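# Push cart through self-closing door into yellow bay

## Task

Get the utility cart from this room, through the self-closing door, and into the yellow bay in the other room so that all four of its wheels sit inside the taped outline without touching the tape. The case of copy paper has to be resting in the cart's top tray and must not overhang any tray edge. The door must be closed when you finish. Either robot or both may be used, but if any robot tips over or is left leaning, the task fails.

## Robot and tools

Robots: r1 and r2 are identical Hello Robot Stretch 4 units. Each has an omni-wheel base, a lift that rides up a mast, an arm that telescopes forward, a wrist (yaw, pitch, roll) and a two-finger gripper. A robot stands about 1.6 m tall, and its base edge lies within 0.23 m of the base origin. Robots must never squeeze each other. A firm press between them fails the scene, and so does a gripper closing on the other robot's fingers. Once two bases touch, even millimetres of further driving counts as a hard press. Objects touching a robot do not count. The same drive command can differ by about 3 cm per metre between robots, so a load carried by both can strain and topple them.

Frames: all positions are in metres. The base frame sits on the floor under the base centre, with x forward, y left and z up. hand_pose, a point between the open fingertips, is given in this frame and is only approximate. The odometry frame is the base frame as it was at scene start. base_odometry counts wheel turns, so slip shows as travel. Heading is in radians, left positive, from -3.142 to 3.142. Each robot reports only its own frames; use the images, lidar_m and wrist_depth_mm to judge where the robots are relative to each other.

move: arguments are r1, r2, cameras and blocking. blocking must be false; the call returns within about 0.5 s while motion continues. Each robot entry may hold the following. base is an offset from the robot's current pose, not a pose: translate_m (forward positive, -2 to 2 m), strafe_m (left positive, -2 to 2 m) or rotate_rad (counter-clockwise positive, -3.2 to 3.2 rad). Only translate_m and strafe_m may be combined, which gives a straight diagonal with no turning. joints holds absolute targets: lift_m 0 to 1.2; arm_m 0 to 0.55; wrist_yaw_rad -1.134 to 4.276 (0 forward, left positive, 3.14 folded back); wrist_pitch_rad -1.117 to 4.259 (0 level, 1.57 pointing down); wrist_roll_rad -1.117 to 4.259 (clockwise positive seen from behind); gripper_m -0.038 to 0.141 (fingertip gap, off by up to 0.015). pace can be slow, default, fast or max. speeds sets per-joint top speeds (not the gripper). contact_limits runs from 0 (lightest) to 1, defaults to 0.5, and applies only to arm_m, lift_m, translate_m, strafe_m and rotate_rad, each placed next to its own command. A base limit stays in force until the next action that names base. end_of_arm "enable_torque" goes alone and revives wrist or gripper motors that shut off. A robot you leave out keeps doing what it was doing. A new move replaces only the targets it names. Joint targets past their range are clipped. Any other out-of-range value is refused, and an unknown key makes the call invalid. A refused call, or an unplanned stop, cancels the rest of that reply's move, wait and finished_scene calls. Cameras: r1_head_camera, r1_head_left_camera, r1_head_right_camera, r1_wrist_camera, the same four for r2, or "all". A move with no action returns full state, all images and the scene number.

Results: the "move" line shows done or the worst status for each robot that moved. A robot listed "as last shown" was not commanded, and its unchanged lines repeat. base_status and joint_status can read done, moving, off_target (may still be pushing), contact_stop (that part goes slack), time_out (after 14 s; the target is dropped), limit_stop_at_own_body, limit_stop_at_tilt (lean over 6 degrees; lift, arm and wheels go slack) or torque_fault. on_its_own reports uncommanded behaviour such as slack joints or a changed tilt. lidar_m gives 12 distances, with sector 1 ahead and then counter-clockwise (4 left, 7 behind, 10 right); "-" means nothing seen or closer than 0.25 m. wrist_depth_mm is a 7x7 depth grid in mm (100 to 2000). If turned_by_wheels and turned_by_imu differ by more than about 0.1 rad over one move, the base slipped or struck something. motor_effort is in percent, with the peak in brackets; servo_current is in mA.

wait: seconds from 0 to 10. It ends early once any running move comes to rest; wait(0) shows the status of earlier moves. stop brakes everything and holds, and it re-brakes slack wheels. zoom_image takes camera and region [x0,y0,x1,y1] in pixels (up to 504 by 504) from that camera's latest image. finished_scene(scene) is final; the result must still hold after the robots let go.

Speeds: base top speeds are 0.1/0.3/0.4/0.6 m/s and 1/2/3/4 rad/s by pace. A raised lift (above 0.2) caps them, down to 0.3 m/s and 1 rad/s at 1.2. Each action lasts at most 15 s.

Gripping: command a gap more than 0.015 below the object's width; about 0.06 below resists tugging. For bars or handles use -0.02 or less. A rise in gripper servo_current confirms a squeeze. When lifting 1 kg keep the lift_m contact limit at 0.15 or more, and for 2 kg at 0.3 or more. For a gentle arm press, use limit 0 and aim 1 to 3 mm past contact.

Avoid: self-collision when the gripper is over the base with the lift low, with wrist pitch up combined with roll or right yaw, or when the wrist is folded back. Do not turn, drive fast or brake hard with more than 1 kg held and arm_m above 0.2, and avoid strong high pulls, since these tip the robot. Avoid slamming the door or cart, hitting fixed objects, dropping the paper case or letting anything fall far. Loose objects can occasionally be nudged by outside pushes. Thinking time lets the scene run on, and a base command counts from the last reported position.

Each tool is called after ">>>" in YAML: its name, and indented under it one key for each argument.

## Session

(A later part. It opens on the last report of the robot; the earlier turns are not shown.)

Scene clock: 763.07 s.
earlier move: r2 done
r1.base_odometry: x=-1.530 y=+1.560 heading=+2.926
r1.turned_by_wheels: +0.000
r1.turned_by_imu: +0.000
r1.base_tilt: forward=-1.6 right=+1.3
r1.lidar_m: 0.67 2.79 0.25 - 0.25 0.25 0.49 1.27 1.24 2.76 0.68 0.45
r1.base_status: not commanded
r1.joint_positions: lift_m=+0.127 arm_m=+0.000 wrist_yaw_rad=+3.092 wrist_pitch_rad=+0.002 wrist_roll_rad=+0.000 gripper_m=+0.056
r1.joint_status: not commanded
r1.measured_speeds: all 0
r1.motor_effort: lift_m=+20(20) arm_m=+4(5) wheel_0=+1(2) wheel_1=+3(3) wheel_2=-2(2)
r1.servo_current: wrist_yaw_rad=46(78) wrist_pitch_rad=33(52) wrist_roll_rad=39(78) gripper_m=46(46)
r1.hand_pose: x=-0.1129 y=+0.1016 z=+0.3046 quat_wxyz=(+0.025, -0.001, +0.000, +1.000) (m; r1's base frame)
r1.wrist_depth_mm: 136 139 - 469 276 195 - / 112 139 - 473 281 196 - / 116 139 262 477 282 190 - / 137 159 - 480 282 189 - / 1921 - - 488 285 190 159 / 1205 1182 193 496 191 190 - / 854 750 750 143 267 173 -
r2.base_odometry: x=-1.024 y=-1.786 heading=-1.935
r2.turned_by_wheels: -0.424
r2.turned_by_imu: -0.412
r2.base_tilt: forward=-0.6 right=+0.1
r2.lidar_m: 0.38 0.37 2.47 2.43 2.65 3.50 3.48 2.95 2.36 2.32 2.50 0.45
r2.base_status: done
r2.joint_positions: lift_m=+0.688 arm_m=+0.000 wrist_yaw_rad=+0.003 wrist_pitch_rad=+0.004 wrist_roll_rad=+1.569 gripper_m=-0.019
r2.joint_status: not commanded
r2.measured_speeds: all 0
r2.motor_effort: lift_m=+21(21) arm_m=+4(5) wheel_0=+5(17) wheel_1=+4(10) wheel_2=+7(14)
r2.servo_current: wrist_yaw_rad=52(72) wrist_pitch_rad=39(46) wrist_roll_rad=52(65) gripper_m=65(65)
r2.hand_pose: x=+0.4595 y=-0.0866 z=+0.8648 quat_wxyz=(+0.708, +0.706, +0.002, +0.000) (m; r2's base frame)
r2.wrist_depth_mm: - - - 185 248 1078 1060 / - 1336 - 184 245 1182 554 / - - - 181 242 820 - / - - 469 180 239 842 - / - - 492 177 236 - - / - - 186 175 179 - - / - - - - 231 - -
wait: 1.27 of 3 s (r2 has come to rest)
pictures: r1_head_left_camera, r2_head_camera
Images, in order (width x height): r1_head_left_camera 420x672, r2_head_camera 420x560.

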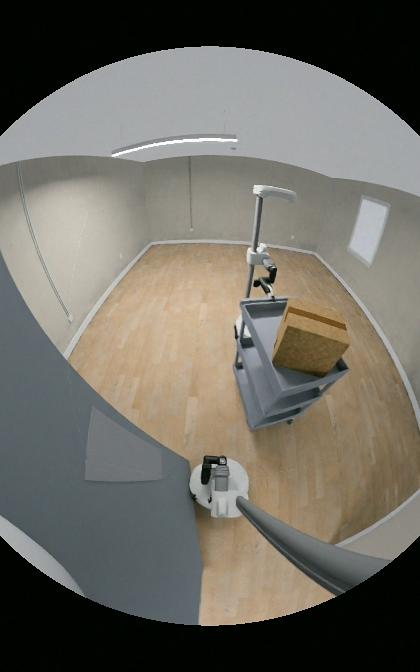

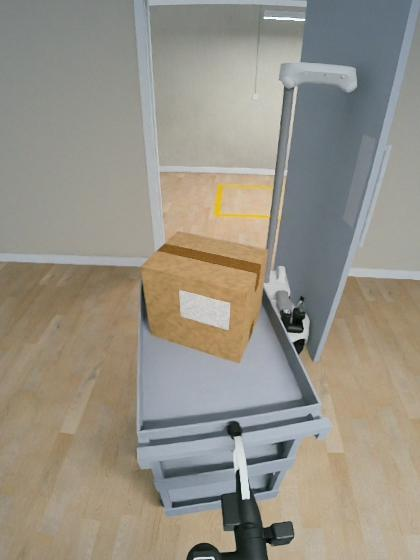

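>>> move:
  r2: {"base":{"translate_m":0.35,"strafe_m":0.09},"pace":"slow","contact_limits":{"translate_m":0.4}}
  blocking: false

>>> wait:
  seconds: 6
  cameras: ["r2_head_camera","r1_head_left_camera"]

Scene clock: 772.53 s.
move: r2 moving
r1: as last shown
r1.lidar_m: 0.69 2.81 0.25 - 0.25 0.25 0.51 1.26 1.22 2.78 0.64 0.44
r1.motor_effort: lift_m=+20(20) arm_m=+4(5) wheel_0=+2(2) wheel_1=+3(3) wheel_2=-2(2)
r1.servo_current: wrist_yaw_rad=52(65) wrist_pitch_rad=46(46) wrist_roll_rad=39(72) gripper_m=46(46)
r1.wrist_depth_mm: 136 139 - 466 278 195 - / 112 138 - 473 279 196 - / 116 139 263 480 282 188 - / 136 158 - 480 283 190 - / 1863 - - 484 283 190 159 / 1182 1205 194 496 191 190 - / 842 741 768 143 265 173 -
r2.base_odometry: x=-1.026 y=-1.799 heading=-1.935
r2.turned_by_wheels: +0.000
r2.turned_by_imu: +0.001
r2.base_tilt: forward=-0.7 right=+0.0
r2.lidar_m: 0.37 0.39 2.46 2.43 2.64 3.50 3.46 2.94 2.36 2.31 2.51 0.44
r2.base_status: translate_m moving; strafe_m moving
r2.joint_positions: lift_m=+0.688 arm_m=+0.000 wrist_yaw_rad=+0.002 wrist_pitch_rad=+0.004 wrist_roll_rad=+1.569 gripper_m=-0.019
r2.joint_status: not commanded
r2.measured_speeds: translate_m=+0.049 strafe_m=+0.011 rotate_rad=-0.003 lift_m=+0.000 arm_m=+0.000 wrist_yaw_rad=-0.013 wrist_pitch_rad=+0.000 wrist_roll_rad=+0.000
r2.motor_effort: lift_m=+21(21) arm_m=+4(4) wheel_0=+7(11) wheel_1=+9(9) wheel_2=-11(13)
r2.servo_current: wrist_yaw_rad=52(59) wrist_pitch_rad=46(46) wrist_roll_rad=52(65) gripper_m=59(65)
r2.contact_limits: translate_m 0.4
r2.hand_pose: x=+0.4594 y=-0.0869 z=+0.8648 quat_wxyz=(+0.708, +0.706, +0.002, -0.001) (m; r2's base frame)
r2.wrist_depth_mm: - - - 189 252 1060 1042 / - - - 185 248 1098 554 / - - 1308 182 243 831 - / - - 477 180 240 831 - / - - 484 178 236 - - / - - 186 175 179 - - / - - - - 230 - -
pictures: none

Scene clock: 776.90 s.
earlier move: r2 done
r1.base_odometry: x=-1.530 y=+1.560 heading=+2.926
r1.turned_by_wheels: +0.000
r1.turned_by_imu: +0.000
r1.base_tilt: forward=-1.6 right=+1.3
r1.lidar_m: 1.17 2.80 0.25 - 0.25 0.26 0.50 1.26 1.21 0.36 0.37 0.45
r1.base_status: not commanded
r1.joint_positions: lift_m=+0.127 arm_m=+0.000 wrist_yaw_rad=+3.092 wrist_pitch_rad=+0.002 wrist_roll_rad=+0.000 gripper_m=+0.056
r1.joint_status: not commanded
r1.measured_speeds: all 0
r1.motor_effort: lift_m=+20(20) arm_m=+4(5) wheel_0=+2(2) wheel_1=+3(3) wheel_2=-2(2)
r1.servo_current: wrist_yaw_rad=65(72) wrist_pitch_rad=39(52) wrist_roll_rad=52(72) gripper_m=39(52)
r1.hand_pose: x=-0.1129 y=+0.1016 z=+0.3046 quat_wxyz=(+0.025, -0.001, +0.000, +1.000) (m; r1's base frame)
r1.wrist_depth_mm: 136 138 - 466 278 195 - / 112 139 - 469 281 196 - / 116 140 263 477 282 189 - / 136 159 - 484 282 190 - / 1921 - - 488 282 190 159 / 1229 1205 194 492 190 190 - / 854 768 768 143 266 173 -
r2.base_odometry: x=-1.065 y=-2.145 heading=-1.935
r2.turned_by_wheels: +0.000
r2.turned_by_imu: +0.000
r2.base_tilt: forward=-0.7 right=+0.1
r2.lidar_m: 0.35 0.35 2.32 2.30 2.51 3.76 3.81 3.13 2.46 2.43 2.62 0.45
r2.base_status: done
r2.joint_positions: lift_m=+0.688 arm_m=+0.000 wrist_yaw_rad=-0.003 wrist_pitch_rad=+0.004 wrist_roll_rad=+1.569 gripper_m=-0.019
r2.joint_status: not commanded
r2.measured_speeds: all 0
r2.motor_effort: lift_m=+21(21) arm_m=+4(4) wheel_0=+2(11) wheel_1=+4(9) wheel_2=-6(14)
r2.servo_current: wrist_yaw_rad=46(59) wrist_pitch_rad=39(52) wrist_roll_rad=52(65) gripper_m=59(72)
r2.contact_limits: translate_m 0.4
r2.hand_pose: x=+0.4590 y=-0.0882 z=+0.8648 quat_wxyz=(+0.708, +0.706, +0.000, -0.002) (m; r2's base frame)
r2.wrist_depth_mm: - - - 198 264 294 798 / 1025 - - 193 255 1618 878 / 1808 - - 187 249 1661 - / - - 517 183 244 831 - / - 496 480 180 237 - - / - 517 186 175 180 - - / - 122 549 - 227 - -
wait: 4.37 of 6 s (r2 has come to rest)
pictures: r1_head_left_camera, r2_head_camera
Images, in order (width x height): r1_head_left_camera 420x672, r2_head_camera 420x560.

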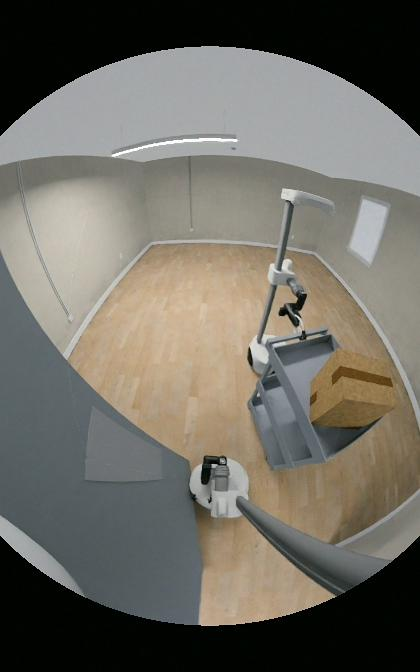

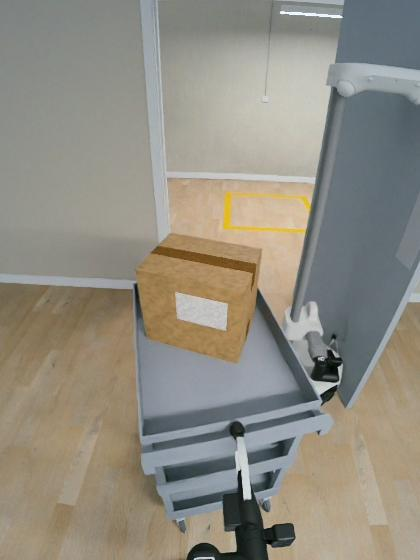

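>>> move:
  r2: {"base":{"translate_m":0.05,"strafe_m":0.2},"pace":"slow","contact_limits":{"translate_m":0.4}}
  blocking: false

>>> wait:
  seconds: 6
  cameras: ["r2_head_camera"]

Scene clock: 783.17 s.
move: r2 moving
r1: as last shown
r1.lidar_m: 1.22 2.79 0.25 - 0.25 0.25 0.52 1.26 1.22 0.36 0.37 0.44
r1.motor_effort: lift_m=+20(20) arm_m=+4(4) wheel_0=+1(2) wheel_1=+3(3) wheel_2=-2(2)
r1.servo_current: wrist_yaw_rad=52(59) wrist_pitch_rad=39(46) wrist_roll_rad=52(59) gripper_m=46(46)
r1.wrist_depth_mm: 136 138 - 469 277 196 - / 112 138 - 473 282 196 - / 116 140 263 477 282 189 - / 136 159 - 480 282 190 - / 1921 - - 488 283 190 159 / 1205 1182 193 492 190 190 - / 842 750 759 143 265 174 -
r2.base_odometry: x=-1.054 y=-2.153 heading=-1.936
r2.turned_by_wheels: -0.001
r2.turned_by_imu: +0.000
r2.base_tilt: forward=-0.7 right=+0.1
r2.lidar_m: 0.37 0.42 2.32 2.31 2.48 3.70 3.81 3.19 2.49 2.45 2.61 0.44
r2.base_status: translate_m moving; strafe_m moving
r2.joint_positions: lift_m=+0.688 arm_m=+0.000 wrist_yaw_rad=-0.003 wrist_pitch_rad=+0.004 wrist_roll_rad=+1.569 gripper_m=-0.019
r2.joint_status: not commanded
r2.measured_speeds: translate_m=+0.013 strafe_m=+0.050 rotate_rad=-0.001 lift_m=+0.000 arm_m=+0.000 wrist_yaw_rad=+0.000 wrist_pitch_rad=+0.000 wrist_roll_rad=+0.000
r2.motor_effort: lift_m=+21(21) arm_m=+4(4) wheel_0=-10(12) wheel_1=+8(9) wheel_2=-9(10)
r2.servo_current: wrist_yaw_rad=39(52) wrist_pitch_rad=46(46) wrist_roll_rad=46(52) gripper_m=59(65)
r2.contact_limits: translate_m 0.4
r2.hand_pose: x=+0.4590 y=-0.0882 z=+0.8648 quat_wxyz=(+0.708, +0.706, +0.000, -0.002) (m; r2's base frame)
r2.wrist_depth_mm: - - - 197 263 976 831 / 1060 - - 192 255 1576 866 / 1756 - - 188 250 842 - / - - 508 183 243 854 - / - 492 484 179 238 - - / - 512 186 175 181 - - / - 122 554 - 227 - -
pictures: none

Scene clock: 785.97 s.
earlier move: r2 done
r1.base_odometry: x=-1.530 y=+1.560 heading=+2.926
r1.turned_by_wheels: +0.000
r1.turned_by_imu: +0.000
r1.base_tilt: forward=-1.6 right=+1.3
r1.lidar_m: 4.95 2.78 0.25 - 0.25 0.25 0.51 1.26 1.23 0.40 0.40 0.56
r1.base_status: not commanded
r1.joint_positions: lift_m=+0.127 arm_m=+0.000 wrist_yaw_rad=+3.092 wrist_pitch_rad=+0.002 wrist_roll_rad=+0.000 gripper_m=+0.056
r1.joint_status: not commanded
r1.measured_speeds: all 0
r1.motor_effort: lift_m=+20(20) arm_m=+4(4) wheel_0=+1(2) wheel_1=+3(3) wheel_2=-2(2)
r1.servo_current: wrist_yaw_rad=39(72) wrist_pitch_rad=46(52) wrist_roll_rad=39(72) gripper_m=46(46)
r1.hand_pose: x=-0.1129 y=+0.1016 z=+0.3046 quat_wxyz=(+0.025, -0.001, +0.000, +1.000) (m; r1's base frame)
r1.wrist_depth_mm: 136 138 - 469 277 196 - / 112 139 - 473 281 197 - / 116 139 262 480 281 189 - / 136 159 - 477 282 190 - / 1983 - - 480 283 190 159 / 1205 1182 193 492 191 190 - / 842 759 750 143 266 173 -
r2.base_odometry: x=-0.896 y=-2.263 heading=-1.936
r2.turned_by_wheels: +0.000
r2.turned_by_imu: +0.000
r2.base_tilt: forward=-0.6 right=+0.1
r2.lidar_m: 0.39 0.46 2.14 2.11 2.27 3.41 3.86 3.41 2.68 2.62 1.37 0.42
r2.base_status: done
r2.joint_positions: lift_m=+0.688 arm_m=+0.000 wrist_yaw_rad=-0.003 wrist_pitch_rad=+0.004 wrist_roll_rad=+1.569 gripper_m=-0.019
r2.joint_status: not commanded
r2.measured_speeds: all 0
r2.motor_effort: lift_m=+21(21) arm_m=+4(4) wheel_0=-7(13) wheel_1=+3(9) wheel_2=-6(11)
r2.servo_current: wrist_yaw_rad=46(65) wrist_pitch_rad=39(52) wrist_roll_rad=46(59) gripper_m=52(65)
r2.contact_limits: translate_m 0.4
r2.hand_pose: x=+0.4590 y=-0.0882 z=+0.8648 quat_wxyz=(+0.708, +0.706, +0.000, -0.002) (m; r2's base frame)
r2.wrist_depth_mm: - - - 159 216 1537 - / 1756 - 615 162 220 715 - / 1756 - 469 165 224 - - / - - 480 168 228 831 - / - - 544 171 232 - - / - - 185 174 181 - - / - - - - - 1708 488
wait: 2.80 of 6 s (r2 has come to rest)
pictures: r2_head_camera
Images, in order (width x height): r2_head_camera 420x560.

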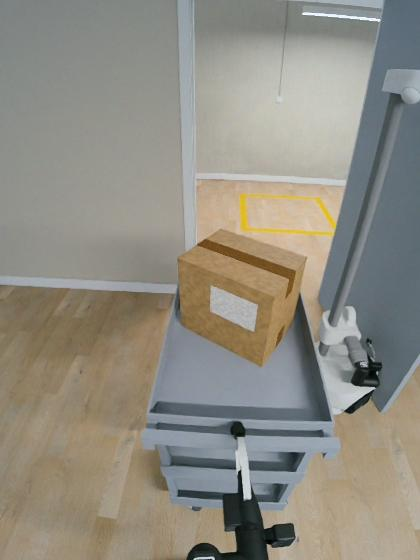

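>>> move:
  r2: {"base":{"strafe_m":0.12,"translate_m":0.03},"pace":"slow","contact_limits":{"strafe_m":0.4}}
  blocking: false

>>> wait:
  seconds: 6

>>> move:
  r2: {"base":{"rotate_rad":-0.2},"pace":"slow"}
  blocking: false

>>> wait:
  seconds: 3
  cameras: ["r2_head_camera"]

>>> move:
  r2: {"base":{"translate_m":0.25,"strafe_m":0.05},"pace":"slow","contact_limits":{"translate_m":0.4}}
  blocking: false

>>> wait:
  seconds: 6
  cameras: ["r2_head_camera","r1_head_left_camera"]

Scene clock: 794.53 s.
move: r2 moving
r1: as last shown
r1.lidar_m: 4.96 2.80 0.25 - 0.25 0.25 0.54 1.26 1.18 0.41 0.40 0.55
r1.servo_current: wrist_yaw_rad=52(72) wrist_pitch_rad=52(52) wrist_roll_rad=52(65) gripper_m=39(52)
r1.wrist_depth_mm: 136 138 - 469 278 195 - / 112 139 - 477 281 196 - / 116 139 263 473 281 189 - / 136 159 - 480 283 190 - / 1921 - - 488 283 190 158 / 1182 1205 194 488 191 190 - / 842 750 759 143 266 174 -
r2.base_odometry: x=-0.885 y=-2.271 heading=-1.937
r2.turned_by_wheels: -0.001
r2.turned_by_imu: +0.000
r2.base_tilt: forward=-0.7 right=+0.0
r2.lidar_m: 0.41 0.42 2.12 2.07 2.24 3.39 3.83 3.42 2.71 2.65 1.24 0.43
r2.base_status: translate_m moving; strafe_m moving
r2.joint_positions: lift_m=+0.688 arm_m=+0.000 wrist_yaw_rad=-0.003 wrist_pitch_rad=+0.004 wrist_roll_rad=+1.569 gripper_m=-0.019
r2.joint_status: not commanded
r2.measured_speeds: translate_m=+0.012 strafe_m=+0.049 rotate_rad=-0.001 lift_m=+0.000 arm_m=+0.000 wrist_yaw_rad=+0.000 wrist_pitch_rad=+0.000 wrist_roll_rad=+0.000
r2.motor_effort: lift_m=+21(21) arm_m=+4(4) wheel_0=-10(11) wheel_1=+7(8) wheel_2=-6(8)
r2.servo_current: wrist_yaw_rad=52(59) wrist_pitch_rad=39(46) wrist_roll_rad=46(65) gripper_m=59(65)
r2.contact_limits: strafe_m 0.4
r2.hand_pose: x=+0.4590 y=-0.0882 z=+0.8648 quat_wxyz=(+0.708, +0.706, +0.000, -0.002) (m; r2's base frame)
r2.wrist_depth_mm: - - - 158 215 1537 - / 1661 - 597 160 219 759 - / 1708 - 459 164 223 - - / - - 480 167 229 831 - / - - 549 171 232 - - / - - 185 173 181 - - / - 121 - - - 1708 484
pictures: none

Scene clock: 796.50 s.
earlier move: r2 done
r1.base_odometry: x=-1.530 y=+1.560 heading=+2.926
r1.turned_by_wheels: +0.000
r1.turned_by_imu: +0.000
r1.base_tilt: forward=-1.6 right=+1.3
r1.lidar_m: 4.94 2.79 0.25 - 0.25 0.26 0.52 1.24 1.23 0.47 0.43 0.68
r1.base_status: not commanded
r1.joint_positions: lift_m=+0.127 arm_m=+0.000 wrist_yaw_rad=+3.092 wrist_pitch_rad=+0.002 wrist_roll_rad=+0.000 gripper_m=+0.056
r1.joint_status: not commanded
r1.measured_speeds: all 0
r1.motor_effort: lift_m=+20(20) arm_m=+4(4) wheel_0=+2(2) wheel_1=+3(3) wheel_2=-2(2)
r1.servo_current: wrist_yaw_rad=46(72) wrist_pitch_rad=52(52) wrist_roll_rad=39(65) gripper_m=46(52)
r1.hand_pose: x=-0.1129 y=+0.1016 z=+0.3046 quat_wxyz=(+0.025, -0.001, +0.000, +1.000) (m; r1's base frame)
r1.wrist_depth_mm: 136 138 - 473 279 195 - / 112 139 - 473 281 196 - / 116 139 263 477 282 189 - / 136 158 - 480 283 189 - / 1921 - - 488 285 190 159 / 1205 1229 195 492 191 190 - / 854 759 750 143 266 174 -
r2.base_odometry: x=-0.795 y=-2.334 heading=-1.937
r2.turned_by_wheels: +0.000
r2.turned_by_imu: +0.000
r2.base_tilt: forward=-0.7 right=+0.1
r2.lidar_m: 0.41 0.51 2.00 1.97 2.17 3.21 3.84 3.57 2.81 2.77 1.21 0.41
r2.base_status: done
r2.joint_positions: lift_m=+0.688 arm_m=+0.000 wrist_yaw_rad=-0.003 wrist_pitch_rad=+0.004 wrist_roll_rad=+1.569 gripper_m=-0.019
r2.joint_status: not commanded
r2.measured_speeds: all 0
r2.motor_effort: lift_m=+21(21) arm_m=+4(4) wheel_0=-8(14) wheel_1=+3(9) wheel_2=-5(9)
r2.servo_current: wrist_yaw_rad=46(59) wrist_pitch_rad=46(52) wrist_roll_rad=46(65) gripper_m=65(65)
r2.contact_limits: strafe_m 0.4
r2.hand_pose: x=+0.4590 y=-0.0882 z=+0.8648 quat_wxyz=(+0.708, +0.706, +0.000, -0.002) (m; r2's base frame)
r2.wrist_depth_mm: 1708 - - 138 193 - - / - - 469 145 201 759 - / 1756 455 442 151 211 - - / - - 512 158 220 - - / - - 603 165 231 - - / - - 181 172 179 1618 - / - - - - - - 473
wait: 1.97 of 6 s (r2 has come to rest)
pictures: none

Scene clock: 797.00 s.
move: r2 moving
r1: as last shown
r1.lidar_m: 4.96 2.79 0.25 - 0.25 0.25 0.52 1.24 1.22 0.44 0.41 0.63
r1.motor_effort: lift_m=+20(20) arm_m=+4(4) wheel_0=+1(2) wheel_1=+3(3) wheel_2=-2(2)
r1.servo_current: wrist_yaw_rad=46(65) wrist_pitch_rad=46(52) wrist_roll_rad=52(59) gripper_m=46(46)
r1.wrist_depth_mm: 136 138 - 473 277 196 - / 112 139 - 473 281 197 - / 116 139 262 473 282 189 - / 136 158 - 488 282 189 - / 1983 - - 488 283 190 158 / 1182 1182 193 492 191 190 - / 854 759 750 143 266 174 -
r2.base_odometry: x=-0.795 y=-2.334 heading=-2.058
r2.turned_by_wheels: -0.121
r2.turned_by_imu: -0.117
r2.base_tilt: forward=-0.7 right=+0.1
r2.lidar_m: 0.40 0.46 2.05 1.96 2.07 2.80 3.96 3.97 2.87 2.76 1.43 0.40
r2.base_status: rotate_rad moving
r2.joint_positions: lift_m=+0.688 arm_m=+0.000 wrist_yaw_rad=+0.006 wrist_pitch_rad=+0.004 wrist_roll_rad=+1.569 gripper_m=-0.019
r2.joint_status: not commanded
r2.measured_speeds: translate_m=+0.000 strafe_m=+0.001 rotate_rad=-0.428 lift_m=+0.000 arm_m=+0.000 wrist_yaw_rad=+0.000 wrist_pitch_rad=+0.000 wrist_roll_rad=+0.000
r2.motor_effort: lift_m=+21(21) arm_m=+4(4) wheel_0=+8(13) wheel_1=+7(9) wheel_2=+12(13)
r2.servo_current: wrist_yaw_rad=59(59) wrist_pitch_rad=46(46) wrist_roll_rad=59(65) gripper_m=59(65)
r2.hand_pose: x=+0.4598 y=-0.0857 z=+0.8648 quat_wxyz=(+0.708, +0.706, +0.004, +0.001) (m; r2's base frame)
r2.wrist_depth_mm: - - - 155 211 1537 - / 1708 - 580 158 216 - - / 1708 - 452 162 221 - - / 1756 - 480 165 226 831 - / - 591 554 170 232 - - / - - 187 174 181 - - / - - - - - - 500
pictures: none

Scene clock: 797.70 s.
earlier move: r2 done
r1.base_odometry: x=-1.530 y=+1.560 heading=+2.926
r1.turned_by_wheels: +0.000
r1.turned_by_imu: +0.000
r1.base_tilt: forward=-1.6 right=+1.3
r1.lidar_m: 4.97 2.83 0.25 - 0.25 0.25 0.49 1.24 1.23 0.44 0.38 0.60
r1.base_status: not commanded
r1.joint_positions: lift_m=+0.127 arm_m=+0.000 wrist_yaw_rad=+3.092 wrist_pitch_rad=+0.002 wrist_roll_rad=+0.000 gripper_m=+0.056
r1.joint_status: not commanded
r1.measured_speeds: all 0
r1.motor_effort: lift_m=+20(20) arm_m=+4(4) wheel_0=+1(2) wheel_1=+3(3) wheel_2=-2(2)
r1.servo_current: wrist_yaw_rad=46(65) wrist_pitch_rad=39(52) wrist_roll_rad=33(59) gripper_m=39(46)
r1.hand_pose: x=-0.1129 y=+0.1016 z=+0.3046 quat_wxyz=(+0.025, -0.001, +0.000, +1.000) (m; r1's base frame)
r1.wrist_depth_mm: 136 138 - 469 277 196 - / 112 138 - 469 281 197 - / 116 139 262 480 282 189 - / 137 159 - 484 283 190 - / 1921 - - 484 283 190 159 / 1205 1229 194 492 191 190 - / 854 750 759 143 267 173 -
r2.base_odometry: x=-0.795 y=-2.334 heading=-2.136
r2.turned_by_wheels: -0.078
r2.turned_by_imu: -0.076
r2.base_tilt: forward=-0.7 right=+0.0
r2.lidar_m: 0.39 0.40 2.12 1.99 2.02 2.59 3.86 3.90 2.93 2.77 2.85 0.44
r2.base_status: done
r2.joint_positions: lift_m=+0.688 arm_m=+0.000 wrist_yaw_rad=+0.000 wrist_pitch_rad=+0.004 wrist_roll_rad=+1.569 gripper_m=-0.019
r2.joint_status: not commanded
r2.measured_speeds: all 0
r2.motor_effort: lift_m=+21(21) arm_m=+4(4) wheel_0=+5(13) wheel_1=+3(9) wheel_2=+4(13)
r2.servo_current: wrist_yaw_rad=52(59) wrist_pitch_rad=46(46) wrist_roll_rad=39(65) gripper_m=52(65)
r2.hand_pose: x=+0.4593 y=-0.0875 z=+0.8648 quat_wxyz=(+0.708, +0.706, +0.001, -0.001) (m; r2's base frame)
r2.wrist_depth_mm: - 1042 1008 175 236 1042 917 / - - - 176 235 1464 - / - - 554 175 236 831 - / - - 466 235 235 842 - / - - 508 175 236 842 - / - - 186 175 180 - - / - - - - 236 - -
wait: 0.70 of 3 s (r2 has come to rest)
pictures: r2_head_camera
Images, in order (width x height): r2_head_camera 420x560.

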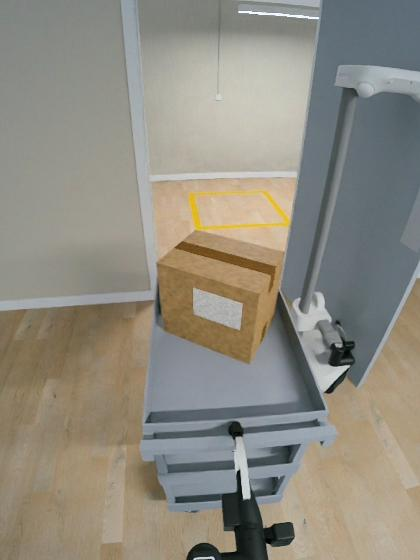

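Scene clock: 798.20 s.
move: r2 moving
r1: as last shown
r1.lidar_m: 4.95 2.78 0.25 - 0.25 0.25 0.52 1.25 1.21 0.40 0.39 0.58
r1.servo_current: wrist_yaw_rad=46(65) wrist_pitch_rad=33(46) wrist_roll_rad=59(59) gripper_m=46(46)
r1.wrist_depth_mm: 136 138 - 469 277 196 - / 112 139 - 473 282 196 - / 116 139 262 477 282 189 - / 136 159 - 480 283 189 - / 1921 - - 484 285 190 159 / 1205 1205 193 492 191 190 - / 842 759 741 143 266 173 -
r2.base_odometry: x=-0.799 y=-2.345 heading=-2.136
r2.turned_by_wheels: +0.000
r2.turned_by_imu: +0.000
r2.base_tilt: forward=-0.7 right=+0.1
r2.lidar_m: 0.40 0.42 2.13 1.98 2.01 2.61 3.89 3.90 2.95 2.78 2.82 0.41
r2.base_status: translate_m moving; strafe_m moving
r2.joint_positions: lift_m=+0.688 arm_m=+0.000 wrist_yaw_rad=+0.000 wrist_pitch_rad=+0.004 wrist_roll_rad=+1.569 gripper_m=-0.019
r2.joint_status: not commanded
r2.measured_speeds: translate_m=+0.049 strafe_m=+0.010 rotate_rad=-0.002 lift_m=+0.000 arm_m=+0.000 wrist_yaw_rad=+0.000 wrist_pitch_rad=+0.000 wrist_roll_rad=+0.000
r2.motor_effort: lift_m=+21(21) arm_m=+4(4) wheel_0=+4(10) wheel_1=+7(8) wheel_2=-12(13)
r2.servo_current: wrist_yaw_rad=52(52) wrist_pitch_rad=39(46) wrist_roll_rad=39(59) gripper_m=59(65)
r2.contact_limits: translate_m 0.4
r2.hand_pose: x=+0.4593 y=-0.0875 z=+0.8648 quat_wxyz=(+0.708, +0.706, +0.001, -0.001) (m; r2's base frame)
r2.wrist_depth_mm: - 1025 1060 177 237 1042 917 / - - - 177 236 1499 - / - - 574 175 236 820 - / - - 473 235 236 842 - / - - 512 175 236 831 - / - - 185 174 180 - - / - - - - 233 - -
pictures: none

Scene clock: 801.50 s.
earlier move: r2 done
r1.base_odometry: x=-1.530 y=+1.560 heading=+2.926
r1.turned_by_wheels: +0.000
r1.turned_by_imu: +0.000
r1.base_tilt: forward=-1.6 right=+1.3
r1.lidar_m: 4.96 2.79 0.25 - 0.25 0.25 0.52 1.25 0.48 0.44 0.48 0.66
r1.base_status: not commanded
r1.joint_positions: lift_m=+0.127 arm_m=+0.000 wrist_yaw_rad=+3.092 wrist_pitch_rad=+0.002 wrist_roll_rad=+0.000 gripper_m=+0.056
r1.joint_status: not commanded
r1.measured_speeds: all 0
r1.motor_effort: lift_m=+20(20) arm_m=+4(4) wheel_0=+1(2) wheel_1=+3(3) wheel_2=-2(2)
r1.servo_current: wrist_yaw_rad=33(65) wrist_pitch_rad=46(52) wrist_roll_rad=59(72) gripper_m=39(46)
r1.hand_pose: x=-0.1129 y=+0.1016 z=+0.3046 quat_wxyz=(+0.025, -0.001, +0.000, +1.000) (m; r1's base frame)
r1.wrist_depth_mm: 136 138 - 469 278 196 - / 112 139 - 477 281 197 - / 116 140 262 477 281 189 - / 136 158 - 484 285 189 - / 1983 - - 488 285 190 159 / 1182 1205 193 496 191 190 - / 842 759 750 143 266 172 -
r2.base_odometry: x=-0.886 y=-2.572 heading=-2.135
r2.turned_by_wheels: +0.000
r2.turned_by_imu: +0.002
r2.base_tilt: forward=-0.7 right=+0.1
r2.lidar_m: 0.39 0.39 2.10 1.95 2.01 2.59 4.15 4.17 2.97 2.80 1.10 0.44
r2.base_status: done
r2.joint_positions: lift_m=+0.688 arm_m=+0.000 wrist_yaw_rad=+0.001 wrist_pitch_rad=+0.004 wrist_roll_rad=+1.569 gripper_m=-0.019
r2.joint_status: not commanded
r2.measured_speeds: all 0
r2.motor_effort: lift_m=+21(21) arm_m=+4(4) wheel_0=+6(14) wheel_1=+5(9) wheel_2=-6(14)
r2.servo_current: wrist_yaw_rad=52(65) wrist_pitch_rad=46(52) wrist_roll_rad=39(59) gripper_m=59(65)
r2.contact_limits: translate_m 0.4
r2.hand_pose: x=+0.4594 y=-0.0871 z=+0.8648 quat_wxyz=(+0.708, +0.706, +0.002, -0.001) (m; r2's base frame)
r2.wrist_depth_mm: - - - 185 249 1464 1160 / 1708 - - 183 244 1708 525 / - - 654 181 242 842 - / - - 469 179 238 831 - / - - 496 177 236 - - / - - 187 175 181 - - / - - - - 230 - -
wait: 3.30 of 6 s (r2 has come to rest)
pictures: r1_head_left_camera, r2_head_camera
Images, in order (width x height): r1_head_left_camera 420x672, r2_head_camera 420x560.

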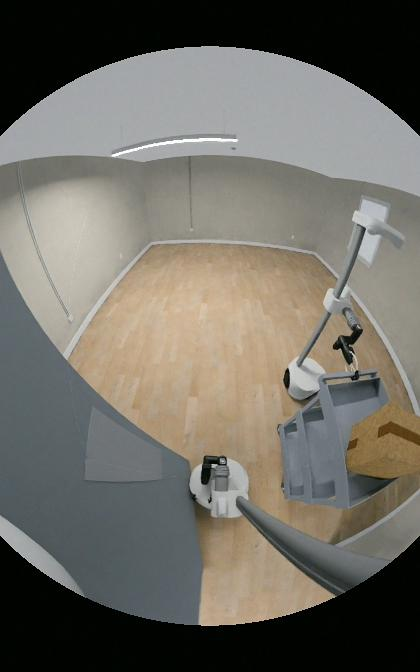

